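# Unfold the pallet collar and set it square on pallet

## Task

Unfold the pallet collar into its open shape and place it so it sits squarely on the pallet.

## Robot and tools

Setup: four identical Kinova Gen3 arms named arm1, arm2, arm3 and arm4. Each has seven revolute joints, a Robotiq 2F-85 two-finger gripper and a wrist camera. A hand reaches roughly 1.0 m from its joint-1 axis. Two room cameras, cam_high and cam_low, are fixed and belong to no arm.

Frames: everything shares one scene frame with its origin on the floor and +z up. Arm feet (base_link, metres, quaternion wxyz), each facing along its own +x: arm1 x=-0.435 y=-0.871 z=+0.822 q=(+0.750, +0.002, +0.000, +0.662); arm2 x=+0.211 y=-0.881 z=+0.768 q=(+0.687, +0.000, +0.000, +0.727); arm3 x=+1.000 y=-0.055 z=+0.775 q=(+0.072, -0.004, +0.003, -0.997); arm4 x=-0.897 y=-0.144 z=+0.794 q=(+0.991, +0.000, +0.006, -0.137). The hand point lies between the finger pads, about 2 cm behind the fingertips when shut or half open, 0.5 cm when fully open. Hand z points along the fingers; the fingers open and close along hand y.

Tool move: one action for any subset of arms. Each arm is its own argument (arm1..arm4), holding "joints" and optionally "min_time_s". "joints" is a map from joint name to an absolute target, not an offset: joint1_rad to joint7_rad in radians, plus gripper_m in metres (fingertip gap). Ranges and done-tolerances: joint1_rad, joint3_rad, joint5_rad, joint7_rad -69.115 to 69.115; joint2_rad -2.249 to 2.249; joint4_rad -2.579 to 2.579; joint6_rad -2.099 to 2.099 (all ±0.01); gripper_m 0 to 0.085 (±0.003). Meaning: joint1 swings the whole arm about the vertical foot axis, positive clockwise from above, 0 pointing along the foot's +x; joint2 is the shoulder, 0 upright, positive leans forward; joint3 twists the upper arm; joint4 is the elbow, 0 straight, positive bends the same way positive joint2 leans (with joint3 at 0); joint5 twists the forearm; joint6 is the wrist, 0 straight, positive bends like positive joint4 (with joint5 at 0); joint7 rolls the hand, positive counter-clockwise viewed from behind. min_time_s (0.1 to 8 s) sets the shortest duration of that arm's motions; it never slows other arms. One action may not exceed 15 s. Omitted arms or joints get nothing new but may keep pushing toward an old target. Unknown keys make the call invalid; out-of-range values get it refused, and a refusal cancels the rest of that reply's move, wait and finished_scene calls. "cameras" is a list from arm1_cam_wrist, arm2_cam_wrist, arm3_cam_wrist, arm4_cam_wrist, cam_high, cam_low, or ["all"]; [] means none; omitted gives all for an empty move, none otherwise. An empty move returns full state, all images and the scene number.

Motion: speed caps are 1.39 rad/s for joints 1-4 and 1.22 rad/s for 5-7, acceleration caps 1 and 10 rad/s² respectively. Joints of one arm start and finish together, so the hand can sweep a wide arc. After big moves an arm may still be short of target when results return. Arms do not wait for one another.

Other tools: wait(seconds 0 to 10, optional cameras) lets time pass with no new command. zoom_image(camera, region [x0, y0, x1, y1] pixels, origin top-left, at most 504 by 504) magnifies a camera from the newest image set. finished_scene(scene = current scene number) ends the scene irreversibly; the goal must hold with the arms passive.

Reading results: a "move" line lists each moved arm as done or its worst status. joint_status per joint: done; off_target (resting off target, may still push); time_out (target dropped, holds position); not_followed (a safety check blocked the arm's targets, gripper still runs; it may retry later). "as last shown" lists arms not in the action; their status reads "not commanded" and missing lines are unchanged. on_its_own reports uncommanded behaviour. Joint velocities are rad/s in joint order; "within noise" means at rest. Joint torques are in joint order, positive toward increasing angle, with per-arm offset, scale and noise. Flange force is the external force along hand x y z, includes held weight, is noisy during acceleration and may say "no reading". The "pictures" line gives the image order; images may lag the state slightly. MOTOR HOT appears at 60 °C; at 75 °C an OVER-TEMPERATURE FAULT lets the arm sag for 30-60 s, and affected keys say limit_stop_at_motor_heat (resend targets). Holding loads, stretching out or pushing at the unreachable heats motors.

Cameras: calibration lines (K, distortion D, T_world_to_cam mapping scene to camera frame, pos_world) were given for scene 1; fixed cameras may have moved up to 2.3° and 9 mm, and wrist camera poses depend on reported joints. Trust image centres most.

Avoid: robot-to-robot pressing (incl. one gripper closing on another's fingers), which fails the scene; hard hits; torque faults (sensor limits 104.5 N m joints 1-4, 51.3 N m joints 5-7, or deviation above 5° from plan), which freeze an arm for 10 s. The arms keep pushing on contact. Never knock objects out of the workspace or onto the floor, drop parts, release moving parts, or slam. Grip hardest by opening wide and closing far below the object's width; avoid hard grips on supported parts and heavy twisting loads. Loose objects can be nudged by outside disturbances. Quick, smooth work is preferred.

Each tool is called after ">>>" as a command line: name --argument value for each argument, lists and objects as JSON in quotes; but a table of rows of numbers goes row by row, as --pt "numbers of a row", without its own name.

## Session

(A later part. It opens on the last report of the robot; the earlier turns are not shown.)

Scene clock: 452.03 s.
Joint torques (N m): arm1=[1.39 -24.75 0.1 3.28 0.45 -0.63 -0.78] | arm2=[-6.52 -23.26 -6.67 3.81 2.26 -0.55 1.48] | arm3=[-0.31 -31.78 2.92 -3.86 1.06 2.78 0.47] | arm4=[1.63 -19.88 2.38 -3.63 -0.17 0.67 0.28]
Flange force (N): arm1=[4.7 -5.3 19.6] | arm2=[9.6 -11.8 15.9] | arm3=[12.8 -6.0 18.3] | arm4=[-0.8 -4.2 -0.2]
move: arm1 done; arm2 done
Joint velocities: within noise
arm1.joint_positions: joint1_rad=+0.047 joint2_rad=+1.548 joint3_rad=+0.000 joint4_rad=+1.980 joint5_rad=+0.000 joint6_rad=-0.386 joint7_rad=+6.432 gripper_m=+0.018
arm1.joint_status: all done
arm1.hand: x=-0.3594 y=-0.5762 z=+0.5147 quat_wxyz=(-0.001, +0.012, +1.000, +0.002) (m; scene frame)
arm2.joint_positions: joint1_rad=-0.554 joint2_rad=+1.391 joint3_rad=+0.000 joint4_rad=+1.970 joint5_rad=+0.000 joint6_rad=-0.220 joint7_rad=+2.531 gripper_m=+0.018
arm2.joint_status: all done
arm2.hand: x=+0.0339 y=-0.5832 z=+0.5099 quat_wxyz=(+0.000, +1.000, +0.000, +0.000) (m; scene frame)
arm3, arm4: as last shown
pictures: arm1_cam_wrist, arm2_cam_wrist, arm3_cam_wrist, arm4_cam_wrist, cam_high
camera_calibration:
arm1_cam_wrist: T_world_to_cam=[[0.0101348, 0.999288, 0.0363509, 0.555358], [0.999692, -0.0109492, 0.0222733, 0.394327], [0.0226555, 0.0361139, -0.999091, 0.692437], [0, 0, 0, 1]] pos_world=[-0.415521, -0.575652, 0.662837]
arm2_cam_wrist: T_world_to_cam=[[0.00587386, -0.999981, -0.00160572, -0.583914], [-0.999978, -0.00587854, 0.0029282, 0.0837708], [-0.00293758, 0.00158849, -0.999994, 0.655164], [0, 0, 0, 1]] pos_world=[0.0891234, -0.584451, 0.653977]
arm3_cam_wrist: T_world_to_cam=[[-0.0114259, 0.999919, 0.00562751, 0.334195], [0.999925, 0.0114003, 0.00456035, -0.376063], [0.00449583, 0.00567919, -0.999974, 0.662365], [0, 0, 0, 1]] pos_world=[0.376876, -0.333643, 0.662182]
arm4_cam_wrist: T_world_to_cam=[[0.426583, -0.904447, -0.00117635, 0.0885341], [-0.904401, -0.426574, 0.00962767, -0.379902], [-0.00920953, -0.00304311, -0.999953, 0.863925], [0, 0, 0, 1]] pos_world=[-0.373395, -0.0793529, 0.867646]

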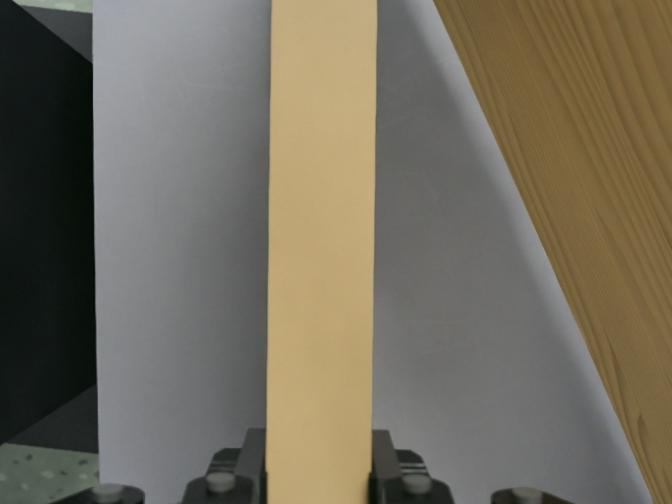

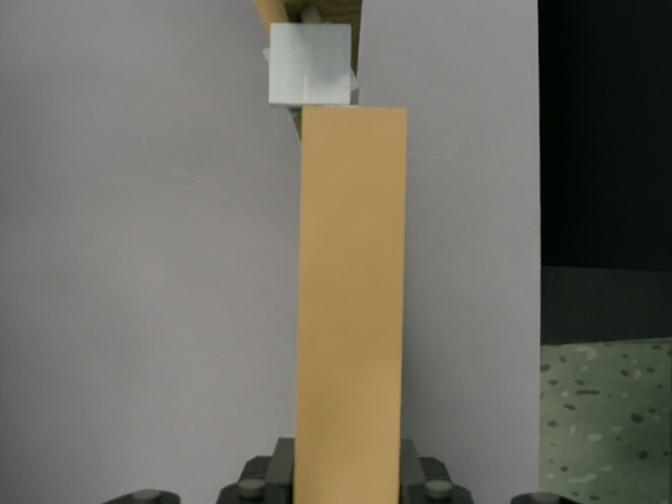

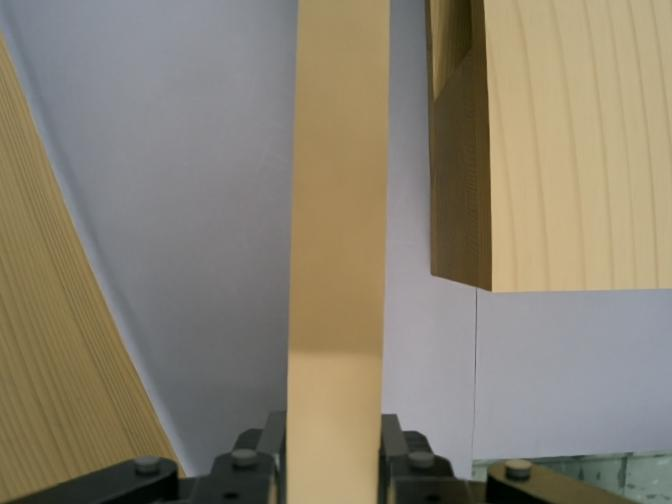

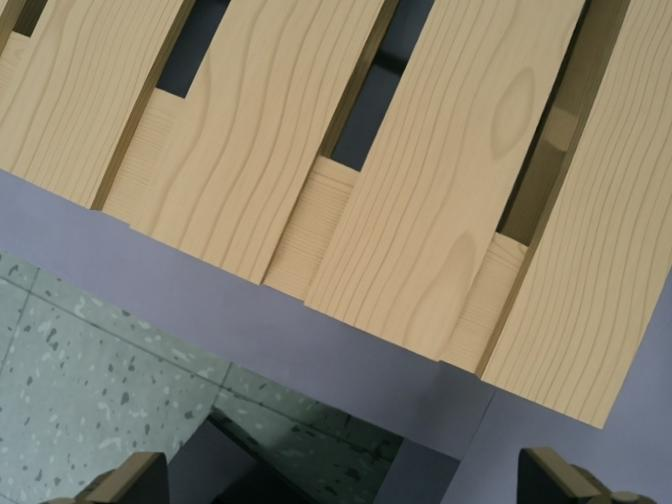

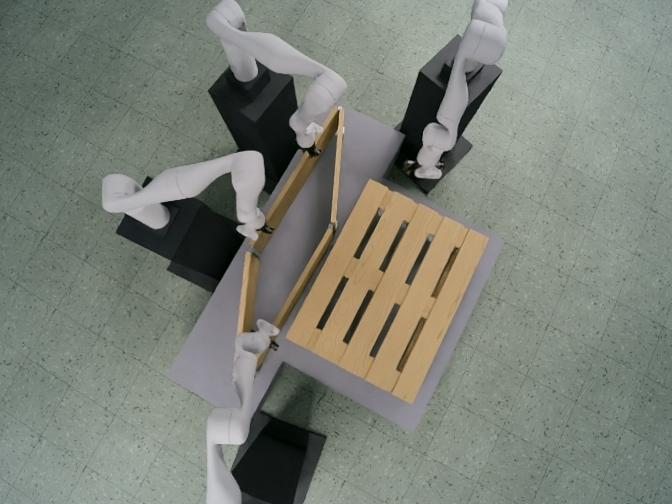

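>>> move --arm1 '{"joints": {"joint2_rad": 1.572, "joint4_rad": 1.9563, "joint6_rad": -0.3867}, "min_time_s": 1.5}' --arm2 '{"joints": {"joint2_rad": 1.4164, "joint4_rad": 1.9512, "joint6_rad": -0.226}, "min_time_s": 1.5}' --arm3 '{"joints": {"joint2_rad": 1.6042, "joint4_rad": 0.8003, "joint6_rad": 0.7371}, "min_time_s": 1.5}'

>>> move --arm1 '{"joints": {"gripper_m": 0.05}, "min_time_s": 0.8}' --arm3 '{"joints": {"gripper_m": 0.05}, "min_time_s": 0.8}'

>>> move --arm1 '{"joints": {"joint2_rad": 1.3332, "joint4_rad": 2.1548, "joint6_rad": -0.3464}, "min_time_s": 1.5}' --arm3 '{"joints": {"joint2_rad": 1.3918, "joint4_rad": 0.9845, "joint6_rad": 0.7653}, "min_time_s": 1.5}'

>>> move --arm1 '{"joints": {"joint1_rad": -0.4507, "joint2_rad": 1.3311, "joint4_rad": 2.149, "joint6_rad": -0.3385, "joint7_rad": 5.939}, "min_time_s": 1.5}' --arm3 '{"joints": {"joint1_rad": -0.5365, "joint2_rad": 1.3588, "joint4_rad": 1.0786, "joint6_rad": 0.7042, "joint7_rad": 4.4497}, "min_time_s": 1.5}' --cameras '["arm1_cam_wrist", "arm3_cam_wrist"]'

>>> move --arm4 '{"joints": {"joint1_rad": 0.1747, "joint2_rad": 1.33, "joint4_rad": 1.1148, "joint6_rad": 0.6968, "joint7_rad": -0.7034, "gripper_m": 0.05}, "min_time_s": 2.2}' --cameras '["arm4_cam_wrist", "arm2_cam_wrist"]'

Scene clock: 473.40 s.
Joint torques (N m): arm1=[0.53 -2.02 -1.5 -11.1 0.62 -3.05 -0.69] | arm2=[-7.27 -27.29 -7.58 5.32 2.41 -0.08 1.61] | arm3=[3.39 -19.55 4.09 -9.32 1.06 -5.36 0.22] | arm4=[1.63 -19.87 2.36 -3.64 -0.17 0.62 0.29]
Flange force (N): arm1=[3.6 -10.6 -68.8] | arm2=[11.2 -13.1 29.1] | arm3=[-14.2 1.2 -24.3] | arm4=[-0.7 -4.2 -0.3]
move: arm1 done; arm2 done; arm3 done
Joint velocities: within noise
arm1.joint_positions: joint1_rad=+0.047 joint2_rad=+1.572 joint3_rad=+0.000 joint4_rad=+1.956 joint5_rad=+0.000 joint6_rad=-0.387 joint7_rad=+6.432 gripper_m=+0.018
arm1.joint_status: all done
arm1.hand: x=-0.3594 y=-0.5762 z=+0.5047 quat_wxyz=(-0.001, +0.012, +1.000, +0.002) (m; scene frame)
arm2.joint_positions: joint1_rad=-0.554 joint2_rad=+1.416 joint3_rad=+0.000 joint4_rad=+1.951 joint5_rad=+0.000 joint6_rad=-0.226 joint7_rad=+2.531 gripper_m=+0.018
arm2.joint_status: all done
arm2.hand: x=+0.0340 y=-0.5832 z=+0.4999 quat_wxyz=(+0.000, +1.000, +0.000, +0.000) (m; scene frame)
arm3.joint_positions: joint1_rad=-0.352 joint2_rad=+1.604 joint3_rad=+0.000 joint4_rad=+0.800 joint5_rad=+0.000 joint6_rad=+0.737 joint7_rad=+4.216 gripper_m=+0.019
arm3.joint_status: all done
arm3.hand: x=+0.4300 y=-0.3330 z=+0.5049 quat_wxyz=(+0.004, +0.000, -1.000, -0.003) (m; scene frame)
arm4: as last shown
pictures: none

Scene clock: 474.33 s.
Joint torques (N m): arm1=[1.41 -16.09 1.06 2.45 0.54 0.35 -0.35] | arm2=[-2.59 -20.5 -0.19 5.09 1.28 0.64 1.31] | arm3=[0.52 -24.03 1.78 -5.11 -0.19 -0.35 -0.23] | arm4=[1.62 -19.89 2.34 -3.61 -0.15 0.63 0.3]
Flange force (N): arm1=[5.5 -2.1 -3.1] | arm2=[0.3 -6.4 12.1] | arm3=[2.5 -1.1 -3.1] | arm4=[-0.6 -4.2 -0.3]
move: arm1 done; arm3 done
Joint velocities: within noise
arm1.joint_positions: joint1_rad=+0.047 joint2_rad=+1.572 joint3_rad=+0.000 joint4_rad=+1.956 joint5_rad=+0.000 joint6_rad=-0.387 joint7_rad=+6.432 gripper_m=+0.050
arm1.joint_status: all done
arm1.hand: x=-0.3594 y=-0.5762 z=+0.5047 quat_wxyz=(-0.001, +0.012, +1.000, +0.002) (m; scene frame)
arm2, arm4: as last shown
arm3.joint_positions: joint1_rad=-0.352 joint2_rad=+1.604 joint3_rad=+0.000 joint4_rad=+0.800 joint5_rad=+0.000 joint6_rad=+0.737 joint7_rad=+4.216 gripper_m=+0.050
arm3.joint_status: all done
arm3.hand: x=+0.4300 y=-0.3329 z=+0.5049 quat_wxyz=(+0.004, +0.000, -1.000, -0.003) (m; scene frame)
pictures: none

Scene clock: 476.17 s.
Joint torques (N m): arm1=[1.35 -15.93 1.03 2.07 0.58 0.36 -0.36] | arm2=[-2.53 -20.54 -0.22 5.06 1.35 0.63 1.26] | arm3=[0.52 -23.88 1.79 -5.28 -0.2 -0.35 -0.22] | arm4=[1.58 -19.85 2.39 -3.62 -0.17 0.64 0.27]
Flange force (N): arm1=[5.6 -2.7 -2.3] | arm2=[0.2 -6.2 12.1] | arm3=[2.1 -0.9 -3.6] | arm4=[-0.8 -4.0 -0.3]
move: arm1 done; arm3 done
Joint velocities: within noise
arm1.joint_positions: joint1_rad=+0.047 joint2_rad=+1.333 joint3_rad=+0.000 joint4_rad=+2.155 joint5_rad=+0.000 joint6_rad=-0.346 joint7_rad=+6.432 gripper_m=+0.050
arm1.joint_status: all done
arm1.hand: x=-0.3592 y=-0.5765 z=+0.5997 quat_wxyz=(-0.001, +0.012, +1.000, +0.002) (m; scene frame)
arm2, arm4: as last shown
arm3.joint_positions: joint1_rad=-0.352 joint2_rad=+1.392 joint3_rad=+0.000 joint4_rad=+0.985 joint5_rad=+0.000 joint6_rad=+0.765 joint7_rad=+4.216 gripper_m=+0.050
arm3.joint_status: all done
arm3.hand: x=+0.4308 y=-0.3335 z=+0.5999 quat_wxyz=(+0.004, +0.000, -1.000, -0.003) (m; scene frame)
pictures: none

Scene clock: 478.00 s.
Joint torques (N m): arm1=[1.43 -15.99 1.06 2 0.54 0.33 -0.38] | arm2=[-2.57 -20.46 -0.09 5.1 1.33 0.6 1.2] | arm3=[0.54 -23.36 1.8 -4.88 -0.2 -0.37 -0.22] | arm4=[1.62 -19.82 2.33 -3.64 -0.14 0.65 0.3]
Flange force (N): arm1=[3.7 -4.9 -2.3] | arm2=[0.2 -6.6 12.0] | arm3=[2.3 -0.4 -3.7] | arm4=[-0.8 -4.2 -0.4]
move: arm1 done; arm3 done
Joint velocities: within noise
arm1.joint_positions: joint1_rad=-0.451 joint2_rad=+1.331 joint3_rad=+0.000 joint4_rad=+2.149 joint5_rad=+0.000 joint6_rad=-0.339 joint7_rad=+5.939 gripper_m=+0.050
arm1.joint_status: all done
arm1.hand: x=-0.5093 y=-0.5737 z=+0.6001 quat_wxyz=(-0.001, +0.009, +1.000, +0.002) (m; scene frame)
arm2, arm4: as last shown
arm3.joint_positions: joint1_rad=-0.536 joint2_rad=+1.359 joint3_rad=+0.000 joint4_rad=+1.079 joint5_rad=+0.000 joint6_rad=+0.704 joint7_rad=+4.450 gripper_m=+0.050
arm3.joint_status: all done
arm3.hand: x=+0.5049 y=-0.4223 z=+0.5995 quat_wxyz=(+0.004, +0.208, -0.978, -0.004) (m; scene frame)
pictures: arm1_cam_wrist, arm3_cam_wrist
camera_calibration:
arm1_cam_wrist: T_world_to_cam=[[0.00543758, 0.999324, 0.0363652, 0.548931], [0.999734, -0.0062478, 0.0222037, 0.545076], [0.0224159, 0.0362348, -0.999092, 0.781011], [0, 0, 0, 1]] pos_world=[-0.565423, -0.573454, 0.748237]
arm3_cam_wrist: T_world_to_cam=[[-0.416277, 0.909197, 0.00856339, 0.588172], [0.909231, 0.416219, 0.00777116, -0.235477], [0.00350127, 0.0110211, -0.999933, 0.749843], [0, 0, 0, 1]] pos_world=[0.45632, -0.445018, 0.746586]

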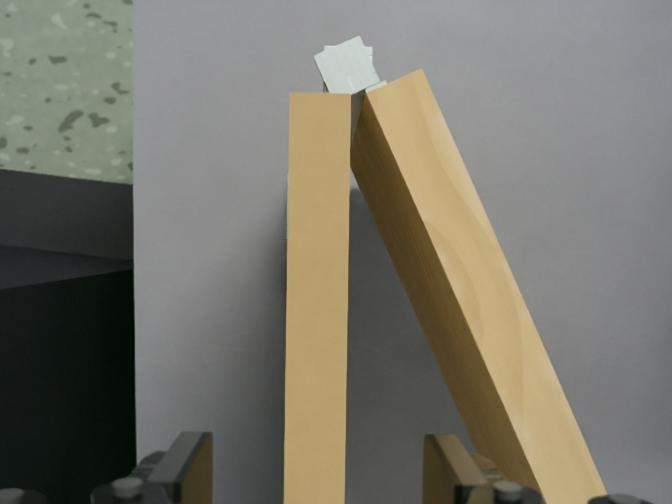

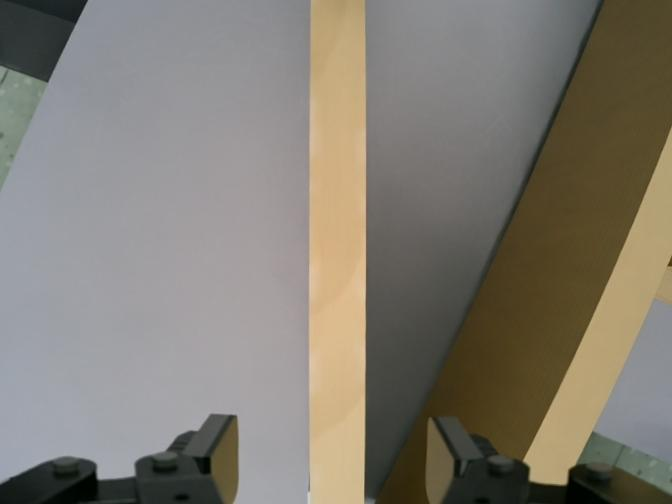

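Scene clock: 480.53 s.
Joint torques (N m): arm1=[1.41 -15.99 1.03 1.99 0.56 0.31 -0.34] | arm2=[-2.51 -20.54 -0.13 5.08 1.31 0.6 1.24] | arm3=[0.53 -23.36 1.74 -4.87 -0.23 -0.35 -0.24] | arm4=[1.73 -24.71 2.45 -5.49 -0.17 0.66 0.29]
Flange force (N): arm1=[3.7 -4.9 -2.4] | arm2=[0.1 -6.4 12.1] | arm3=[2.3 -0.4 -3.7] | arm4=[0.6 -3.9 -0.9]
move: arm4 done
Joint velocities: within noise
arm1, arm2, arm3: as last shown
arm3.joint_positions: joint1_rad=-0.537 joint2_rad=+1.359 joint3_rad=+0.000 joint4_rad=+1.079 joint5_rad=+0.000 joint6_rad=+0.704 joint7_rad=+4.450 gripper_m=+0.050
arm4.joint_positions: joint1_rad=+0.175 joint2_rad=+1.330 joint3_rad=+0.000 joint4_rad=+1.115 joint5_rad=+0.000 joint6_rad=+0.697 joint7_rad=-0.703 gripper_m=+0.050
arm4.joint_status: all done
arm4.hand: x=-0.3608 y=-0.4313 z=+0.6194 quat_wxyz=(+0.002, -0.978, -0.207, +0.006) (m; scene frame)
pictures: arm2_cam_wrist, arm4_cam_wrist
camera_calibration:
arm2_cam_wrist: T_world_to_cam=[[0.00577546, -0.999982, -0.00160626, -0.583922], [-0.999979, -0.00578015, 0.00292975, 0.0839568], [-0.00293898, 0.00158931, -0.999994, 0.645065], [0, 0, 0, 1]] pos_world=[0.0892233, -0.584451, 0.643877]
arm4_cam_wrist: T_world_to_cam=[[0.409826, -0.912163, -0.00103799, -0.24664], [-0.912115, -0.409816, 0.00987417, -0.461275], [-0.00943224, -0.00309993, -0.999951, 0.763486], [0, 0, 0, 1]] pos_world=[-0.312455, -0.411647, 0.767747]

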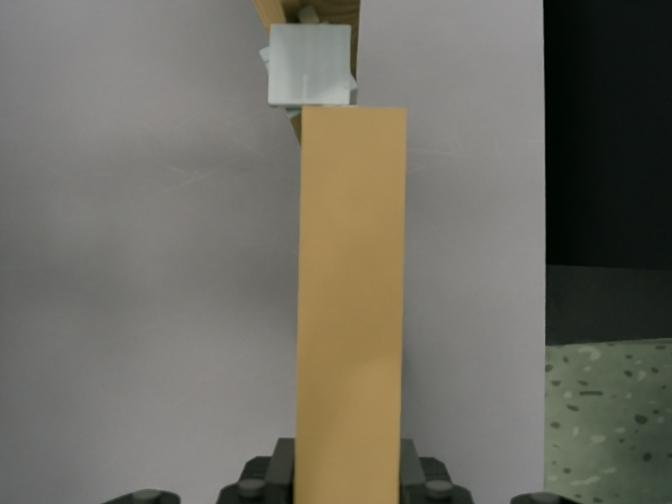

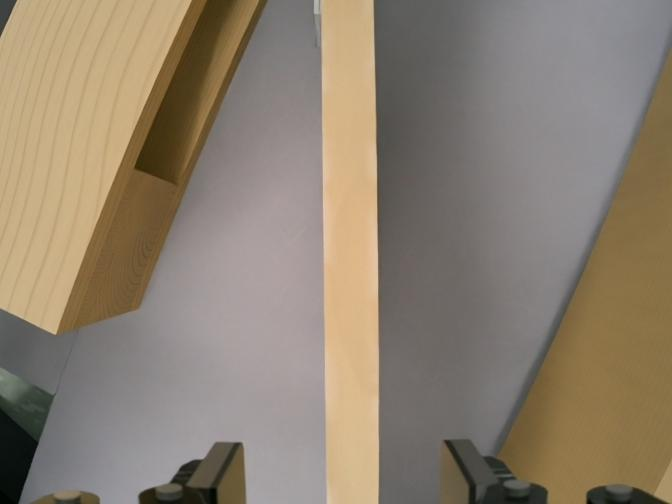

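>>> move --arm1 '{"joints": {"joint1_rad": -0.4521, "joint2_rad": 1.4615, "joint4_rad": 2.0552, "joint6_rad": -0.3751, "joint7_rad": 5.9376}, "min_time_s": 1}' --arm3 '{"joints": {"joint1_rad": -0.5341, "joint2_rad": 1.4646, "joint4_rad": 1.0037, "joint6_rad": 0.6733, "joint7_rad": 4.4522}, "min_time_s": 1}' --arm4 '{"joints": {"joint1_rad": 0.1787, "joint2_rad": 1.4861, "joint4_rad": 0.9854, "joint6_rad": 0.6701, "joint7_rad": -0.688}, "min_time_s": 1.2}'

>>> move --arm1 '{"joints": {"joint2_rad": 1.5759, "joint4_rad": 1.9494, "joint6_rad": -0.3837}, "min_time_s": 1}' --arm3 '{"joints": {"joint2_rad": 1.5719, "joint4_rad": 0.9059, "joint6_rad": 0.6638}, "min_time_s": 1}' --arm4 '{"joints": {"joint2_rad": 1.5952, "joint4_rad": 0.8817, "joint6_rad": 0.6647}, "min_time_s": 1}' --cameras '["arm1_cam_wrist", "arm3_cam_wrist", "arm4_cam_wrist"]'

Scene clock: 490.70 s.
Joint torques (N m): arm1=[1.48 -16.15 1.09 2.27 0.54 0.35 -0.35] | arm2=[-2.54 -20.54 -0.16 5.19 1.29 0.52 1.25] | arm3=[0.56 -23.47 1.75 -4.65 -0.2 -0.35 -0.26] | arm4=[1.75 -25.03 2.52 -5.33 -0.16 0.65 0.26]
Flange force (N): arm1=[3.8 -4.9 -2.8] | arm2=[-0.1 -6.9 12.3] | arm3=[2.6 -0.5 -3.4] | arm4=[0.4 -4.1 -1.3]
move: arm1 done; arm3 done; arm4 done
Joint velocities: within noise
arm1.joint_positions: joint1_rad=-0.452 joint2_rad=+1.462 joint3_rad=+0.000 joint4_rad=+2.055 joint5_rad=+0.000 joint6_rad=-0.375 joint7_rad=+5.938 gripper_m=+0.050
arm1.joint_status: all done
arm1.hand: x=-0.5094 y=-0.5748 z=+0.5501 quat_wxyz=(-0.001, +0.009, +1.000, +0.002) (m; scene frame)
arm2: as last shown
arm3.joint_positions: joint1_rad=-0.534 joint2_rad=+1.465 joint3_rad=+0.000 joint4_rad=+1.004 joint5_rad=+0.000 joint6_rad=+0.673 joint7_rad=+4.452 gripper_m=+0.050
arm3.joint_status: all done
arm3.hand: x=+0.5040 y=-0.4205 z=+0.5494 quat_wxyz=(+0.004, +0.208, -0.978, -0.004) (m; scene frame)
arm4.joint_positions: joint1_rad=+0.179 joint2_rad=+1.486 joint3_rad=+0.000 joint4_rad=+0.985 joint5_rad=+0.000 joint6_rad=+0.670 joint7_rad=-0.688 gripper_m=+0.050
arm4.joint_status: all done
arm4.hand: x=-0.3591 y=-0.4351 z=+0.5494 quat_wxyz=(+0.002, -0.977, -0.213, +0.006) (m; scene frame)
pictures: none

Scene clock: 492.03 s.
Joint torques (N m): arm1=[1.45 -16.22 1.02 2.37 0.55 0.35 -0.33] | arm2=[-2.58 -20.64 -0.28 5.09 1.32 0.58 1.25] | arm3=[0.52 -23.5 1.75 -4.6 -0.22 -0.36 -0.25] | arm4=[1.78 -24.99 2.53 -5.29 -0.15 0.67 0.29]
Flange force (N): arm1=[3.8 -4.7 -3.0] | arm2=[0.3 -6.5 12.4] | arm3=[2.7 -0.4 -3.3] | arm4=[0.3 -4.4 -1.7]
move: arm1 done; arm3 done; arm4 done
Joint velocities: within noise
arm1.joint_positions: joint1_rad=-0.452 joint2_rad=+1.576 joint3_rad=+0.000 joint4_rad=+1.949 joint5_rad=+0.000 joint6_rad=-0.384 joint7_rad=+5.938 gripper_m=+0.050
arm1.joint_status: all done
arm1.hand: x=-0.5095 y=-0.5747 z=+0.5031 quat_wxyz=(-0.001, +0.009, +1.000, +0.002) (m; scene frame)
arm2: as last shown
arm3.joint_positions: joint1_rad=-0.534 joint2_rad=+1.572 joint3_rad=+0.000 joint4_rad=+0.906 joint5_rad=+0.000 joint6_rad=+0.664 joint7_rad=+4.452 gripper_m=+0.050
arm3.joint_status: all done
arm3.hand: x=+0.5035 y=-0.4203 z=+0.5025 quat_wxyz=(+0.004, +0.208, -0.978, -0.004) (m; scene frame)
arm4.joint_positions: joint1_rad=+0.179 joint2_rad=+1.595 joint3_rad=+0.000 joint4_rad=+0.882 joint5_rad=+0.000 joint6_rad=+0.665 joint7_rad=-0.688 gripper_m=+0.050
arm4.joint_status: all done
arm4.hand: x=-0.3597 y=-0.4351 z=+0.5024 quat_wxyz=(+0.002, -0.977, -0.213, +0.006) (m; scene frame)
pictures: arm1_cam_wrist, arm3_cam_wrist, arm4_cam_wrist
camera_calibration:
arm1_cam_wrist: T_world_to_cam=[[0.00543938, 0.999327, 0.0362654, 0.553527], [0.999734, -0.00624739, 0.0222043, 0.547423], [0.022416, 0.0361349, -0.999095, 0.684085], [0, 0, 0, 1]] pos_world=[-0.565623, -0.574454, 0.651237]
arm3_cam_wrist: T_world_to_cam=[[-0.416442, 0.909122, 0.00856132, 0.586735], [0.909155, 0.416385, 0.00777293, -0.234134], [0.00350174, 0.0110205, -0.999933, 0.652833], [0, 0, 0, 1]] pos_world=[0.45492, -0.443118, 0.649586]
arm4_cam_wrist: T_world_to_cam=[[0.420255, -0.907405, -0.00112449, -0.244713], [-0.907358, -0.420245, 0.00972131, -0.463398], [-0.00929373, -0.00306511, -0.999952, 0.646548], [0, 0, 0, 1]] pos_world=[-0.311618, -0.414813, 0.650746]

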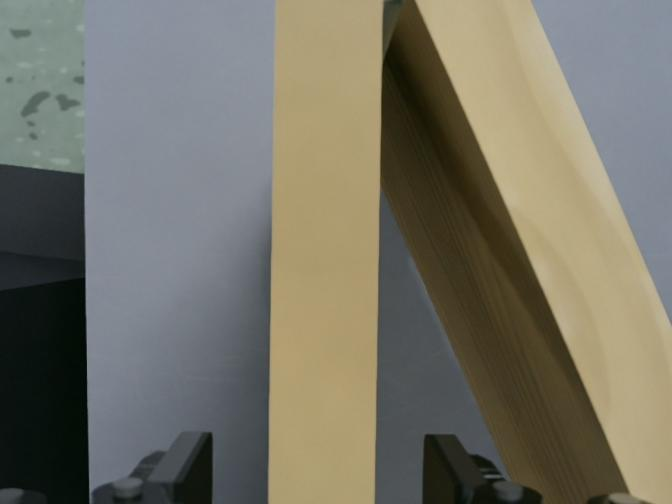

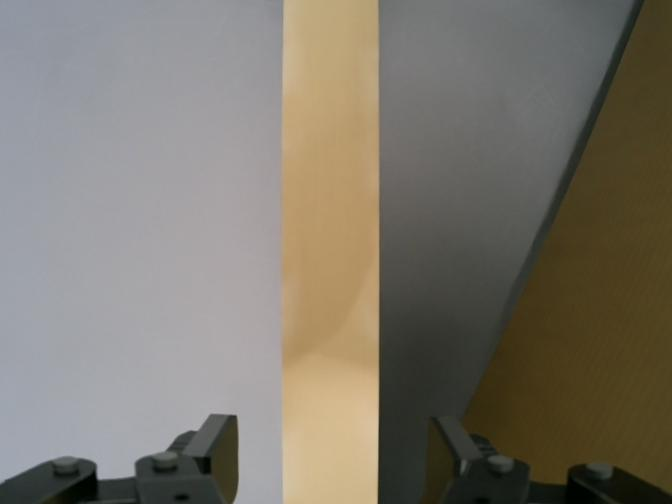

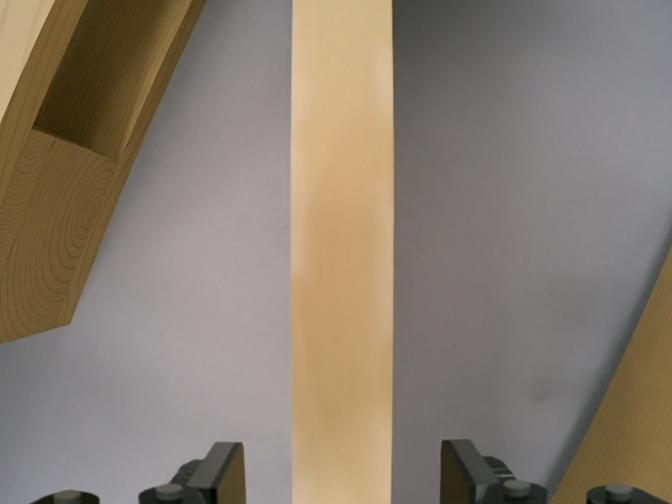

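>>> move --arm1 '{"joints": {"gripper_m": 0.0}, "min_time_s": 0.8}' --arm3 '{"joints": {"gripper_m": 0.0}, "min_time_s": 0.8}' --arm4 '{"joints": {"gripper_m": 0.0}, "min_time_s": 0.8}'

>>> move --arm1 '{"joints": {"joint2_rad": 1.4666, "joint4_rad": 2.051, "joint6_rad": -0.376}, "min_time_s": 2}' --arm2 '{"joints": {"joint2_rad": 1.3018, "joint4_rad": 2.0329, "joint6_rad": -0.1931}, "min_time_s": 2}' --arm3 '{"joints": {"joint2_rad": 1.4688, "joint4_rad": 1.0, "joint6_rad": 0.6728}, "min_time_s": 2}' --arm4 '{"joints": {"joint2_rad": 1.4904, "joint4_rad": 0.9815, "joint6_rad": 0.6697}, "min_time_s": 2}' --cameras '["cam_high", "cam_low"]'

Scene clock: 505.77 s.
Joint torques (N m): arm1=[1.18 -11.09 0.31 -0.07 0.54 -0.09 -0.46] | arm2=[-2.42 -21.55 -0.31 5.1 1.31 0.71 1.16] | arm3=[3.26 -19.15 4.11 -4.86 0.42 -1.67 -0.69] | arm4=[1.52 -21.68 3.46 -7.38 0.75 -2.31 0.84]
Flange force (N): arm1=[2.8 -3.9 -21.0] | arm2=[0.5 -5.6 14.7] | arm3=[-2.5 -3.1 -14.2] | arm4=[-3.4 -10.0 -14.7]
move: arm1 off_target; arm3 off_target; arm4 off_target
Joint velocities: within noise
arm1.joint_positions: joint1_rad=-0.452 joint2_rad=+1.576 joint3_rad=+0.000 joint4_rad=+1.949 joint5_rad=+0.000 joint6_rad=-0.384 joint7_rad=+5.938 gripper_m=+0.018
arm1.joint_status: gripper_m off_target (ended at +0.018, target +0.000)
arm1.hand: x=-0.5095 y=-0.5746 z=+0.5031 quat_wxyz=(-0.001, +0.009, +1.000, +0.002) (m; scene frame)
arm2: as last shown
arm3.joint_positions: joint1_rad=-0.534 joint2_rad=+1.572 joint3_rad=+0.000 joint4_rad=+0.906 joint5_rad=+0.000 joint6_rad=+0.664 joint7_rad=+4.452 gripper_m=+0.018
arm3.joint_status: gripper_m off_target (ended at +0.018, target +0.000)
arm3.hand: x=+0.5036 y=-0.4203 z=+0.5025 quat_wxyz=(+0.004, +0.208, -0.978, -0.004) (m; scene frame)
arm4.joint_positions: joint1_rad=+0.179 joint2_rad=+1.595 joint3_rad=+0.000 joint4_rad=+0.882 joint5_rad=+0.000 joint6_rad=+0.665 joint7_rad=-0.688 gripper_m=+0.018
arm4.joint_status: gripper_m off_target (ended at +0.018, target +0.000)
arm4.hand: x=-0.3597 y=-0.4350 z=+0.5024 quat_wxyz=(+0.002, -0.977, -0.213, +0.006) (m; scene frame)
pictures: none

Scene clock: 508.07 s.
Joint torques (N m): arm1=[1.42 -18.81 0.55 2.15 0.34 -0.29 -0.72] | arm2=[-3.55 -20.25 -2.67 4.59 1.3 0.69 0.99] | arm3=[-0.34 -32.11 0.89 -4.64 -0.97 1.91 -0.69] | arm4=[1.81 -37.45 2.07 -8.5 -0.52 1.09 0.43]
Flange force (N): arm1=[2.4 -5.1 3.3] | arm2=[3.5 -8.3 11.2] | arm3=[9.7 0.2 16.5] | arm4=[2.3 -2.2 20.5]
move: arm1 done; arm2 done; arm3 done; arm4 done
Joint velocities: within noise
arm1.joint_positions: joint1_rad=-0.452 joint2_rad=+1.467 joint3_rad=+0.000 joint4_rad=+2.051 joint5_rad=+0.000 joint6_rad=-0.376 joint7_rad=+5.938 gripper_m=+0.018
arm1.joint_status: all done
arm1.hand: x=-0.5094 y=-0.5749 z=+0.5481 quat_wxyz=(-0.001, +0.009, +1.000, +0.002) (m; scene frame)
arm2.joint_positions: joint1_rad=-0.554 joint2_rad=+1.302 joint3_rad=+0.000 joint4_rad=+2.033 joint5_rad=+0.000 joint6_rad=-0.193 joint7_rad=+2.531 gripper_m=+0.018
arm2.joint_status: all done
arm2.hand: x=+0.0340 y=-0.5833 z=+0.5449 quat_wxyz=(+0.000, +1.000, +0.000, +0.000) (m; scene frame)
arm3.joint_positions: joint1_rad=-0.534 joint2_rad=+1.469 joint3_rad=+0.000 joint4_rad=+1.000 joint5_rad=+0.000 joint6_rad=+0.673 joint7_rad=+4.452 gripper_m=+0.018
arm3.joint_status: all done
arm3.hand: x=+0.5039 y=-0.4206 z=+0.5476 quat_wxyz=(+0.004, +0.208, -0.978, -0.004) (m; scene frame)
arm4.joint_positions: joint1_rad=+0.179 joint2_rad=+1.490 joint3_rad=+0.000 joint4_rad=+0.981 joint5_rad=+0.000 joint6_rad=+0.670 joint7_rad=-0.688 gripper_m=+0.018
arm4.joint_status: all done
arm4.hand: x=-0.3591 y=-0.4352 z=+0.5475 quat_wxyz=(+0.002, -0.977, -0.213, +0.006) (m; scene frame)
pictures: cam_high, cam_low

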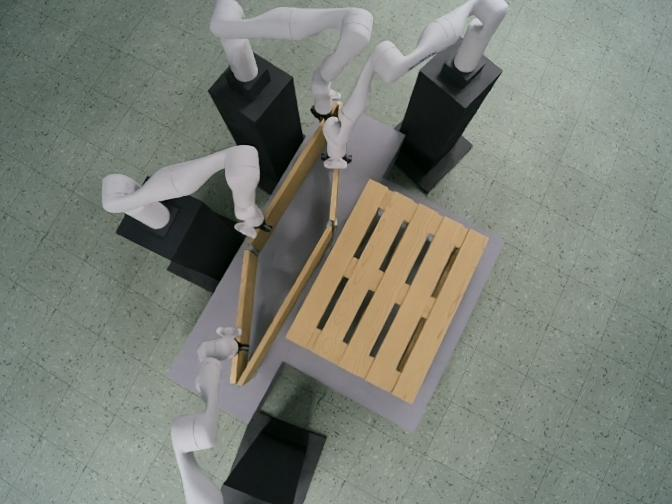

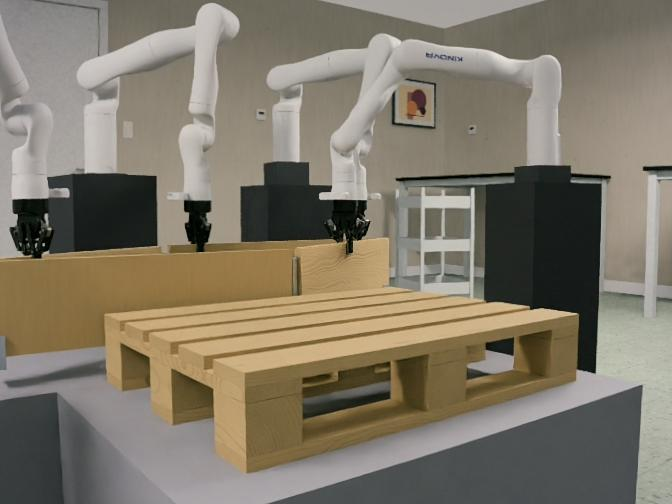

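>>> move --arm1 '{"joints": {"joint2_rad": 1.3512, "joint4_rad": 2.1399, "joint6_rad": -0.3495}, "min_time_s": 1.5}' --arm2 '{"joints": {"joint2_rad": 1.1817, "joint4_rad": 2.1002, "joint6_rad": -0.1403}, "min_time_s": 1.5}' --arm3 '{"joints": {"joint2_rad": 1.3725, "joint4_rad": 1.0715, "joint6_rad": 0.6976}, "min_time_s": 1.5}' --arm4 '{"joints": {"joint2_rad": 1.3929, "joint4_rad": 1.0575, "joint6_rad": 0.6912}, "min_time_s": 1.5}'

>>> move --arm1 '{"joints": {"joint2_rad": 1.2277, "joint4_rad": 2.2149, "joint6_rad": -0.301}, "min_time_s": 1.5}' --arm2 '{"joints": {"joint2_rad": 1.0565, "joint4_rad": 2.1519, "joint6_rad": -0.0668}, "min_time_s": 1.5}' --arm3 '{"joints": {"joint2_rad": 1.2821, "joint4_rad": 1.1232, "joint6_rad": 0.7363}, "min_time_s": 1.5}' --arm4 '{"joints": {"joint2_rad": 1.3012, "joint4_rad": 1.1133, "joint6_rad": 0.7271}, "min_time_s": 1.5}'

>>> move --arm1 '{"joints": {"joint2_rad": 1.1107, "joint4_rad": 2.2684, "joint6_rad": -0.2375}, "min_time_s": 1.5}' --arm2 '{"joints": {"joint2_rad": 0.9415, "joint4_rad": 2.1835, "joint6_rad": 0.0166}, "min_time_s": 1.5}' --arm3 '{"joints": {"joint2_rad": 1.206, "joint4_rad": 1.1542, "joint6_rad": 0.7814}, "min_time_s": 1.5}' --arm4 '{"joints": {"joint2_rad": 1.2242, "joint4_rad": 1.1477, "joint6_rad": 0.7697}, "min_time_s": 1.5}' --cameras '["cam_high", "cam_low"]'

Scene clock: 513.30 s.
Joint torques (N m): arm1=[1.05 -18.31 -0.06 2.27 0.46 -0.1 -0.68] | arm2=[-4.28 -20.53 -3.89 3.21 1.25 0.31 0.98] | arm3=[-0.63 -31.93 0.69 -4.48 -0.96 2.2 -0.62] | arm4=[0.56 -38.21 0.9 -9.73 -0.83 0.53 0.5]
Flange force (N): arm1=[1.5 -4.3 3.7] | arm2=[5.9 -8.6 10.8] | arm3=[10.4 0.4 16.4] | arm4=[-0.2 -2.3 20.6]
move: arm1 done; arm2 done; arm3 done; arm4 done
Joint velocities: within noise
arm1.joint_positions: joint1_rad=-0.452 joint2_rad=+1.351 joint3_rad=+0.000 joint4_rad=+2.140 joint5_rad=+0.000 joint6_rad=-0.349 joint7_rad=+5.938 gripper_m=+0.018
arm1.joint_status: all done
arm1.hand: x=-0.5093 y=-0.5751 z=+0.5930 quat_wxyz=(-0.001, +0.009, +1.000, +0.002) (m; scene frame)
arm2.joint_positions: joint1_rad=-0.554 joint2_rad=+1.182 joint3_rad=+0.000 joint4_rad=+2.100 joint5_rad=+0.000 joint6_rad=-0.140 joint7_rad=+2.531 gripper_m=+0.018
arm2.joint_status: all done
arm2.hand: x=+0.0340 y=-0.5833 z=+0.5899 quat_wxyz=(+0.000, +1.000, +0.000, +0.000) (m; scene frame)
arm3.joint_positions: joint1_rad=-0.534 joint2_rad=+1.373 joint3_rad=+0.000 joint4_rad=+1.072 joint5_rad=+0.000 joint6_rad=+0.698 joint7_rad=+4.452 gripper_m=+0.018
arm3.joint_status: all done
arm3.hand: x=+0.5043 y=-0.4208 z=+0.5925 quat_wxyz=(+0.004, +0.208, -0.978, -0.004) (m; scene frame)
arm4.joint_positions: joint1_rad=+0.179 joint2_rad=+1.393 joint3_rad=+0.000 joint4_rad=+1.058 joint5_rad=+0.000 joint6_rad=+0.691 joint7_rad=-0.688 gripper_m=+0.018
arm4.joint_status: all done
arm4.hand: x=-0.3586 y=-0.4352 z=+0.5924 quat_wxyz=(+0.002, -0.977, -0.213, +0.006) (m; scene frame)
pictures: none

Scene clock: 515.10 s.
Joint torques (N m): arm1=[0.66 -18.17 -0.55 2.12 0.54 0.02 -0.67] | arm2=[-5.13 -20.39 -4.72 1.59 1.17 -0.04 0.98] | arm3=[-0.88 -32.02 0.6 -4.78 -0.9 2.36 -0.49] | arm4=[-0.72 -38.54 -0.24 -11.16 -1.23 -0.16 0.56]
Flange force (N): arm1=[0.5 -3.7 5.3] | arm2=[8.5 -9.1 9.8] | arm3=[10.6 0.5 16.4] | arm4=[-2.9 -2.6 20.0]
move: arm1 done; arm2 done; arm3 done; arm4 done
Joint velocities: within noise
arm1.joint_positions: joint1_rad=-0.452 joint2_rad=+1.228 joint3_rad=+0.000 joint4_rad=+2.215 joint5_rad=+0.000 joint6_rad=-0.301 joint7_rad=+5.938 gripper_m=+0.018
arm1.joint_status: all done
arm1.hand: x=-0.5092 y=-0.5752 z=+0.6380 quat_wxyz=(-0.001, +0.009, +1.000, +0.002) (m; scene frame)
arm2.joint_positions: joint1_rad=-0.554 joint2_rad=+1.057 joint3_rad=+0.000 joint4_rad=+2.152 joint5_rad=+0.000 joint6_rad=-0.067 joint7_rad=+2.531 gripper_m=+0.018
arm2.joint_status: all done
arm2.hand: x=+0.0340 y=-0.5833 z=+0.6349 quat_wxyz=(+0.000, +1.000, +0.000, +0.000) (m; scene frame)
arm3.joint_positions: joint1_rad=-0.534 joint2_rad=+1.282 joint3_rad=+0.000 joint4_rad=+1.123 joint5_rad=+0.000 joint6_rad=+0.736 joint7_rad=+4.452 gripper_m=+0.018
arm3.joint_status: all done
arm3.hand: x=+0.5047 y=-0.4211 z=+0.6374 quat_wxyz=(+0.004, +0.208, -0.978, -0.004) (m; scene frame)
arm4.joint_positions: joint1_rad=+0.179 joint2_rad=+1.301 joint3_rad=+0.000 joint4_rad=+1.113 joint5_rad=+0.000 joint6_rad=+0.727 joint7_rad=-0.688 gripper_m=+0.018
arm4.joint_status: all done
arm4.hand: x=-0.3580 y=-0.4353 z=+0.6373 quat_wxyz=(+0.002, -0.977, -0.213, +0.006) (m; scene frame)
pictures: none

Scene clock: 516.90 s.
Joint torques (N m): arm1=[0.2 -18.17 -1.27 1.8 0.54 0.09 -0.71] | arm2=[-5.75 -19.9 -5.6 0 0.99 -0.38 1.1] | arm3=[-0.99 -32.31 0.6 -5.16 -0.81 2.55 -0.4] | arm4=[-2.09 -38.44 -1.58 -12.67 -1.67 -0.92 0.65]
Flange force (N): arm1=[-1.0 -2.7 7.3] | arm2=[10.2 -9.4 8.5] | arm3=[11.1 0.4 16.9] | arm4=[-5.9 -3.3 18.8]
move: arm1 done; arm2 done; arm3 done; arm4 done
Joint velocities: within noise
arm1.joint_positions: joint1_rad=-0.452 joint2_rad=+1.111 joint3_rad=+0.000 joint4_rad=+2.268 joint5_rad=+0.000 joint6_rad=-0.238 joint7_rad=+5.938 gripper_m=+0.018
arm1.joint_status: all done
arm1.hand: x=-0.5091 y=-0.5753 z=+0.6780 quat_wxyz=(-0.001, +0.009, +1.000, +0.002) (m; scene frame)
arm2.joint_positions: joint1_rad=-0.554 joint2_rad=+0.942 joint3_rad=+0.000 joint4_rad=+2.183 joint5_rad=+0.000 joint6_rad=+0.017 joint7_rad=+2.531 gripper_m=+0.018
arm2.joint_status: all done
arm2.hand: x=+0.0340 y=-0.5833 z=+0.6749 quat_wxyz=(+0.000, +1.000, +0.000, +0.000) (m; scene frame)
arm3.joint_positions: joint1_rad=-0.534 joint2_rad=+1.206 joint3_rad=+0.000 joint4_rad=+1.154 joint5_rad=+0.000 joint6_rad=+0.781 joint7_rad=+4.452 gripper_m=+0.018
arm3.joint_status: all done
arm3.hand: x=+0.5050 y=-0.4213 z=+0.6775 quat_wxyz=(+0.004, +0.208, -0.978, -0.004) (m; scene frame)
arm4.joint_positions: joint1_rad=+0.179 joint2_rad=+1.224 joint3_rad=+0.000 joint4_rad=+1.148 joint5_rad=+0.000 joint6_rad=+0.770 joint7_rad=-0.688 gripper_m=+0.018
arm4.joint_status: all done
arm4.hand: x=-0.3575 y=-0.4354 z=+0.6773 quat_wxyz=(+0.002, -0.977, -0.213, +0.006) (m; scene frame)
pictures: cam_high, cam_low

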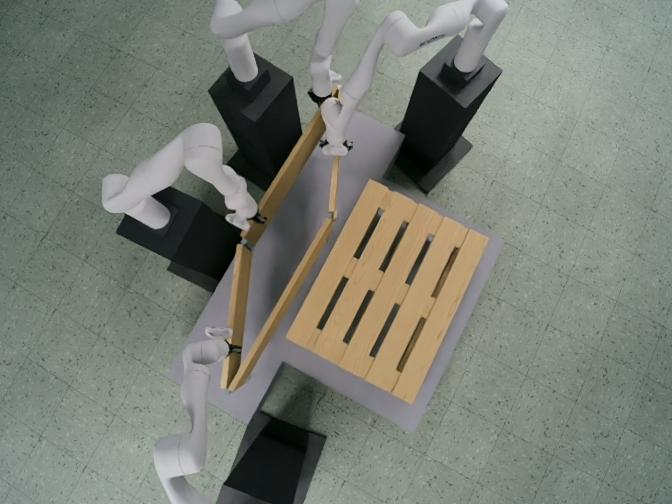

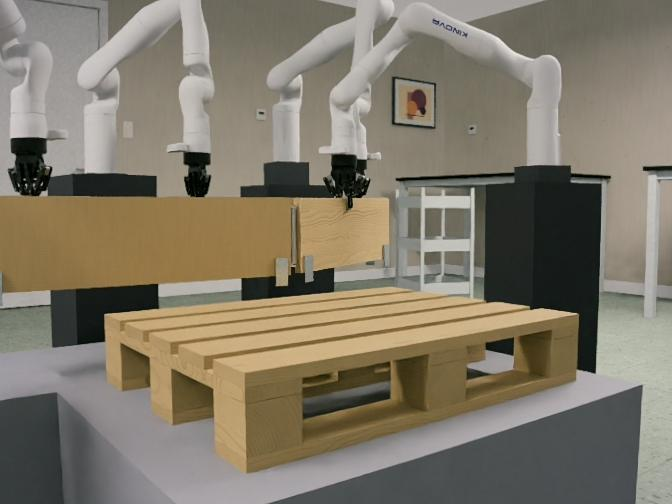

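>>> move --arm1 '{"joints": {"joint1_rad": -0.3288, "joint2_rad": 1.0656, "joint4_rad": 2.19, "joint6_rad": -0.114, "joint7_rad": 6.0664}, "min_time_s": 2}' --arm2 '{"joints": {"joint1_rad": -0.4236, "joint2_rad": 0.9163, "joint4_rad": 2.126, "joint6_rad": 0.0993, "joint7_rad": 2.6668}, "min_time_s": 2}' --arm3 '{"joints": {"joint1_rad": -0.4096, "joint2_rad": 1.1025, "joint4_rad": 1.4047, "joint6_rad": 0.6344, "joint7_rad": 4.7234}, "min_time_s": 2}' --arm4 '{"joints": {"joint1_rad": 0.063, "joint2_rad": 1.1635, "joint4_rad": 1.2731, "joint6_rad": 0.705, "joint7_rad": -0.6569}, "min_time_s": 2}' --cameras '["cam_high"]'

Scene clock: 547.70 s.
Joint torques (N m): arm1=[2.69 -19.31 3.07 -1.53 0.34 -0.81 -0.4] | arm2=[-2.8 -19.73 -0.9 2.26 1.12 1.06 1.21] | arm3=[0.73 -30.72 1.82 -6.32 -0.71 0.59 -0.72] | arm4=[3.32 -35.08 3.38 -7.53 -0.2 1.9 0.43]
Flange force (N): arm1=[7.2 -7.7 4.5] | arm2=[1.0 -9.3 11.1] | arm3=[4.6 0.9 14.6] | arm4=[6.4 -1.3 21.4]
move: arm1 done; arm2 done; arm3 done; arm4 done
Joint velocities: within noise
arm1.joint_positions: joint1_rad=-0.329 joint2_rad=+1.066 joint3_rad=+0.000 joint4_rad=+2.190 joint5_rad=+0.000 joint6_rad=-0.114 joint7_rad=+6.066 gripper_m=+0.018
arm1.joint_status: all done
arm1.hand: x=-0.4782 y=-0.5397 z=+0.6881 quat_wxyz=(-0.001, +0.006, +1.000, +0.002) (m; scene frame)
arm2.joint_positions: joint1_rad=-0.424 joint2_rad=+0.916 joint3_rad=+0.000 joint4_rad=+2.126 joint5_rad=+0.000 joint6_rad=+0.099 joint7_rad=+2.667 gripper_m=+0.018
arm2.joint_status: all done
arm2.hand: x=+0.0651 y=-0.5453 z=+0.6849 quat_wxyz=(+0.000, +1.000, +0.002, +0.000) (m; scene frame)
arm3.joint_positions: joint1_rad=-0.410 joint2_rad=+1.102 joint3_rad=+0.000 joint4_rad=+1.405 joint5_rad=+0.000 joint6_rad=+0.634 joint7_rad=+4.723 gripper_m=+0.018
arm3.joint_status: all done
arm3.hand: x=+0.5082 y=-0.3294 z=+0.6878 quat_wxyz=(+0.003, +0.279, -0.960, -0.004) (m; scene frame)
arm4.joint_positions: joint1_rad=+0.063 joint2_rad=+1.163 joint3_rad=+0.000 joint4_rad=+1.273 joint5_rad=+0.000 joint6_rad=+0.705 joint7_rad=-0.657 gripper_m=+0.018
arm4.joint_status: all done
arm4.hand: x=-0.3504 y=-0.3628 z=+0.6874 quat_wxyz=(+0.003, -0.959, -0.284, +0.006) (m; scene frame)
pictures: cam_high

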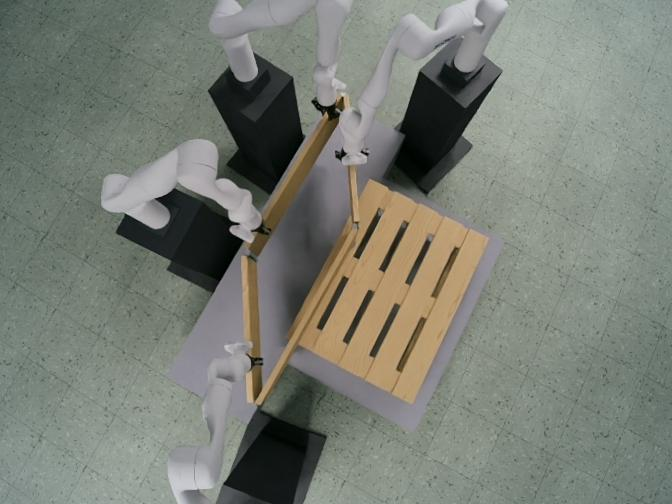

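>>> move --arm1 '{"joints": {"joint1_rad": -0.2247, "joint2_rad": 1.06, "joint4_rad": 2.0884, "joint6_rad": -0.0068, "joint7_rad": 6.1758}, "min_time_s": 2}' --arm2 '{"joints": {"joint1_rad": -0.3064, "joint2_rad": 0.9255, "joint4_rad": 2.0447, "joint6_rad": 0.1714, "joint7_rad": 2.7893}, "min_time_s": 2}' --arm3 '{"joints": {"joint1_rad": -0.267, "joint2_rad": 1.0582, "joint4_rad": 1.5458, "joint6_rad": 0.5376, "joint7_rad": 5.0127}, "min_time_s": 2}' --arm4 '{"joints": {"joint1_rad": -0.0529, "joint2_rad": 1.1356, "joint4_rad": 1.3555, "joint6_rad": 0.6505, "joint7_rad": -0.6261}, "min_time_s": 2}'

>>> move --arm1 '{"joints": {"joint1_rad": -0.1376, "joint2_rad": 1.0646, "joint4_rad": 1.9742, "joint6_rad": 0.1028, "joint7_rad": 6.2682}, "min_time_s": 2}' --arm2 '{"joints": {"joint1_rad": -0.2038, "joint2_rad": 0.9414, "joint4_rad": 1.9473, "joint6_rad": 0.2529, "joint7_rad": 2.8973}, "min_time_s": 2}' --arm3 '{"joints": {"joint1_rad": -0.1143, "joint2_rad": 1.0429, "joint4_rad": 1.6008, "joint6_rad": 0.4979, "joint7_rad": 5.3121}, "min_time_s": 2}' --arm4 '{"joints": {"joint1_rad": -0.1648, "joint2_rad": 1.1156, "joint4_rad": 1.4176, "joint6_rad": 0.6084, "joint7_rad": -0.5913}, "min_time_s": 2}' --cameras '["cam_high"]'

Scene clock: 552.83 s.
Joint torques (N m): arm1=[2.72 -20.02 2.84 -2.29 0.48 -0.55 -0.41] | arm2=[-2.6 -20.8 -0.59 1.35 1 1.14 1.18] | arm3=[1.18 -29.29 2.29 -5.66 -0.65 0.27 -0.74] | arm4=[2.53 -34.15 2.28 -7.01 -0.77 1.89 0.25]
Flange force (N): arm1=[7.3 -6.5 4.4] | arm2=[1.6 -8.8 11.4] | arm3=[3.6 1.1 14.3] | arm4=[4.8 -0.8 21.4]
move: arm1 done; arm2 done; arm3 done; arm4 done
Joint velocities: within noise
arm1.joint_positions: joint1_rad=-0.225 joint2_rad=+1.060 joint3_rad=+0.000 joint4_rad=+2.088 joint5_rad=+0.000 joint6_rad=-0.007 joint7_rad=+6.176 gripper_m=+0.018
arm1.joint_status: all done
arm1.hand: x=-0.4468 y=-0.5047 z=+0.6882 quat_wxyz=(-0.001, +0.004, +1.000, +0.002) (m; scene frame)
arm2.joint_positions: joint1_rad=-0.306 joint2_rad=+0.925 joint3_rad=+0.000 joint4_rad=+2.045 joint5_rad=+0.000 joint6_rad=+0.171 joint7_rad=+2.789 gripper_m=+0.018
arm2.joint_status: all done
arm2.hand: x=+0.0965 y=-0.5073 z=+0.6849 quat_wxyz=(+0.000, +1.000, +0.005, +0.000) (m; scene frame)
arm3.joint_positions: joint1_rad=-0.267 joint2_rad=+1.058 joint3_rad=+0.000 joint4_rad=+1.546 joint5_rad=+0.000 joint6_rad=+0.538 joint7_rad=+5.013 gripper_m=+0.018
arm3.joint_status: all done
arm3.hand: x=+0.5054 y=-0.2433 z=+0.6879 quat_wxyz=(+0.003, +0.349, -0.937, -0.004) (m; scene frame)
arm4.joint_positions: joint1_rad=-0.053 joint2_rad=+1.136 joint3_rad=+0.000 joint4_rad=+1.355 joint5_rad=+0.000 joint6_rad=+0.650 joint7_rad=-0.626 gripper_m=+0.018
arm4.joint_status: all done
arm4.hand: x=-0.3464 y=-0.2939 z=+0.6875 quat_wxyz=(+0.003, -0.935, -0.353, +0.006) (m; scene frame)
pictures: none

Scene clock: 555.17 s.
Joint torques (N m): arm1=[3.14 -21.6 3.32 -3.59 0.59 -0.68 -0.41] | arm2=[-2.54 -22.02 -0.36 0.73 1.03 1.33 1.17] | arm3=[1.6 -28.45 2.8 -5.17 -0.63 0.22 -0.86] | arm4=[2.51 -32.71 1.89 -5.8 -1.11 2.22 0.04]
Flange force (N): arm1=[8.2 -5.9 5.0] | arm2=[2.0 -9.4 11.9] | arm3=[3.4 1.6 13.9] | arm4=[5.2 0.3 20.9]
move: arm1 done; arm2 done; arm3 done; arm4 done
Joint velocities: within noise
arm1.joint_positions: joint1_rad=-0.138 joint2_rad=+1.065 joint3_rad=+0.000 joint4_rad=+1.974 joint5_rad=+0.000 joint6_rad=+0.103 joint7_rad=+6.268 gripper_m=+0.018
arm1.joint_status: all done
arm1.hand: x=-0.4154 y=-0.4698 z=+0.6882 quat_wxyz=(-0.001, +0.001, +1.000, +0.002) (m; scene frame)
arm2.joint_positions: joint1_rad=-0.204 joint2_rad=+0.941 joint3_rad=+0.000 joint4_rad=+1.947 joint5_rad=+0.000 joint6_rad=+0.253 joint7_rad=+2.897 gripper_m=+0.018
arm2.joint_status: all done
arm2.hand: x=+0.1279 y=-0.4695 z=+0.6850 quat_wxyz=(+0.000, +1.000, +0.008, +0.000) (m; scene frame)
arm3.joint_positions: joint1_rad=-0.114 joint2_rad=+1.043 joint3_rad=+0.000 joint4_rad=+1.601 joint5_rad=+0.000 joint6_rad=+0.498 joint7_rad=+5.312 gripper_m=+0.018
arm3.joint_status: all done
arm3.hand: x=+0.4961 y=-0.1624 z=+0.6879 quat_wxyz=(+0.003, +0.416, -0.909, -0.004) (m; scene frame)
arm4.joint_positions: joint1_rad=-0.165 joint2_rad=+1.116 joint3_rad=+0.000 joint4_rad=+1.418 joint5_rad=+0.000 joint6_rad=+0.608 joint7_rad=-0.591 gripper_m=+0.018
arm4.joint_status: all done
arm4.hand: x=-0.3473 y=-0.2297 z=+0.6874 quat_wxyz=(+0.003, -0.907, -0.421, +0.005) (m; scene frame)
pictures: cam_high

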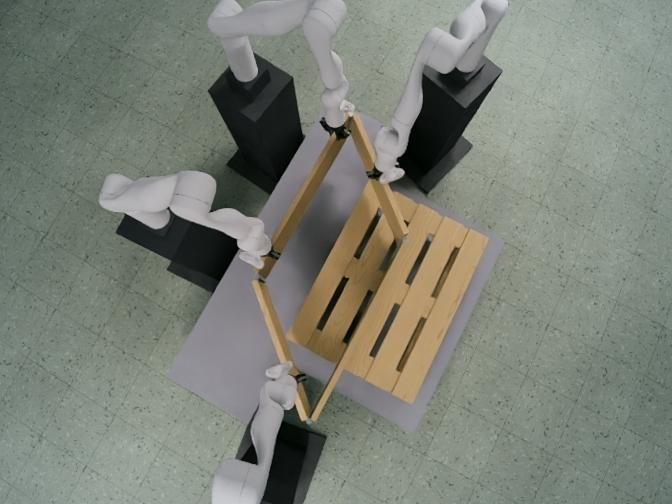

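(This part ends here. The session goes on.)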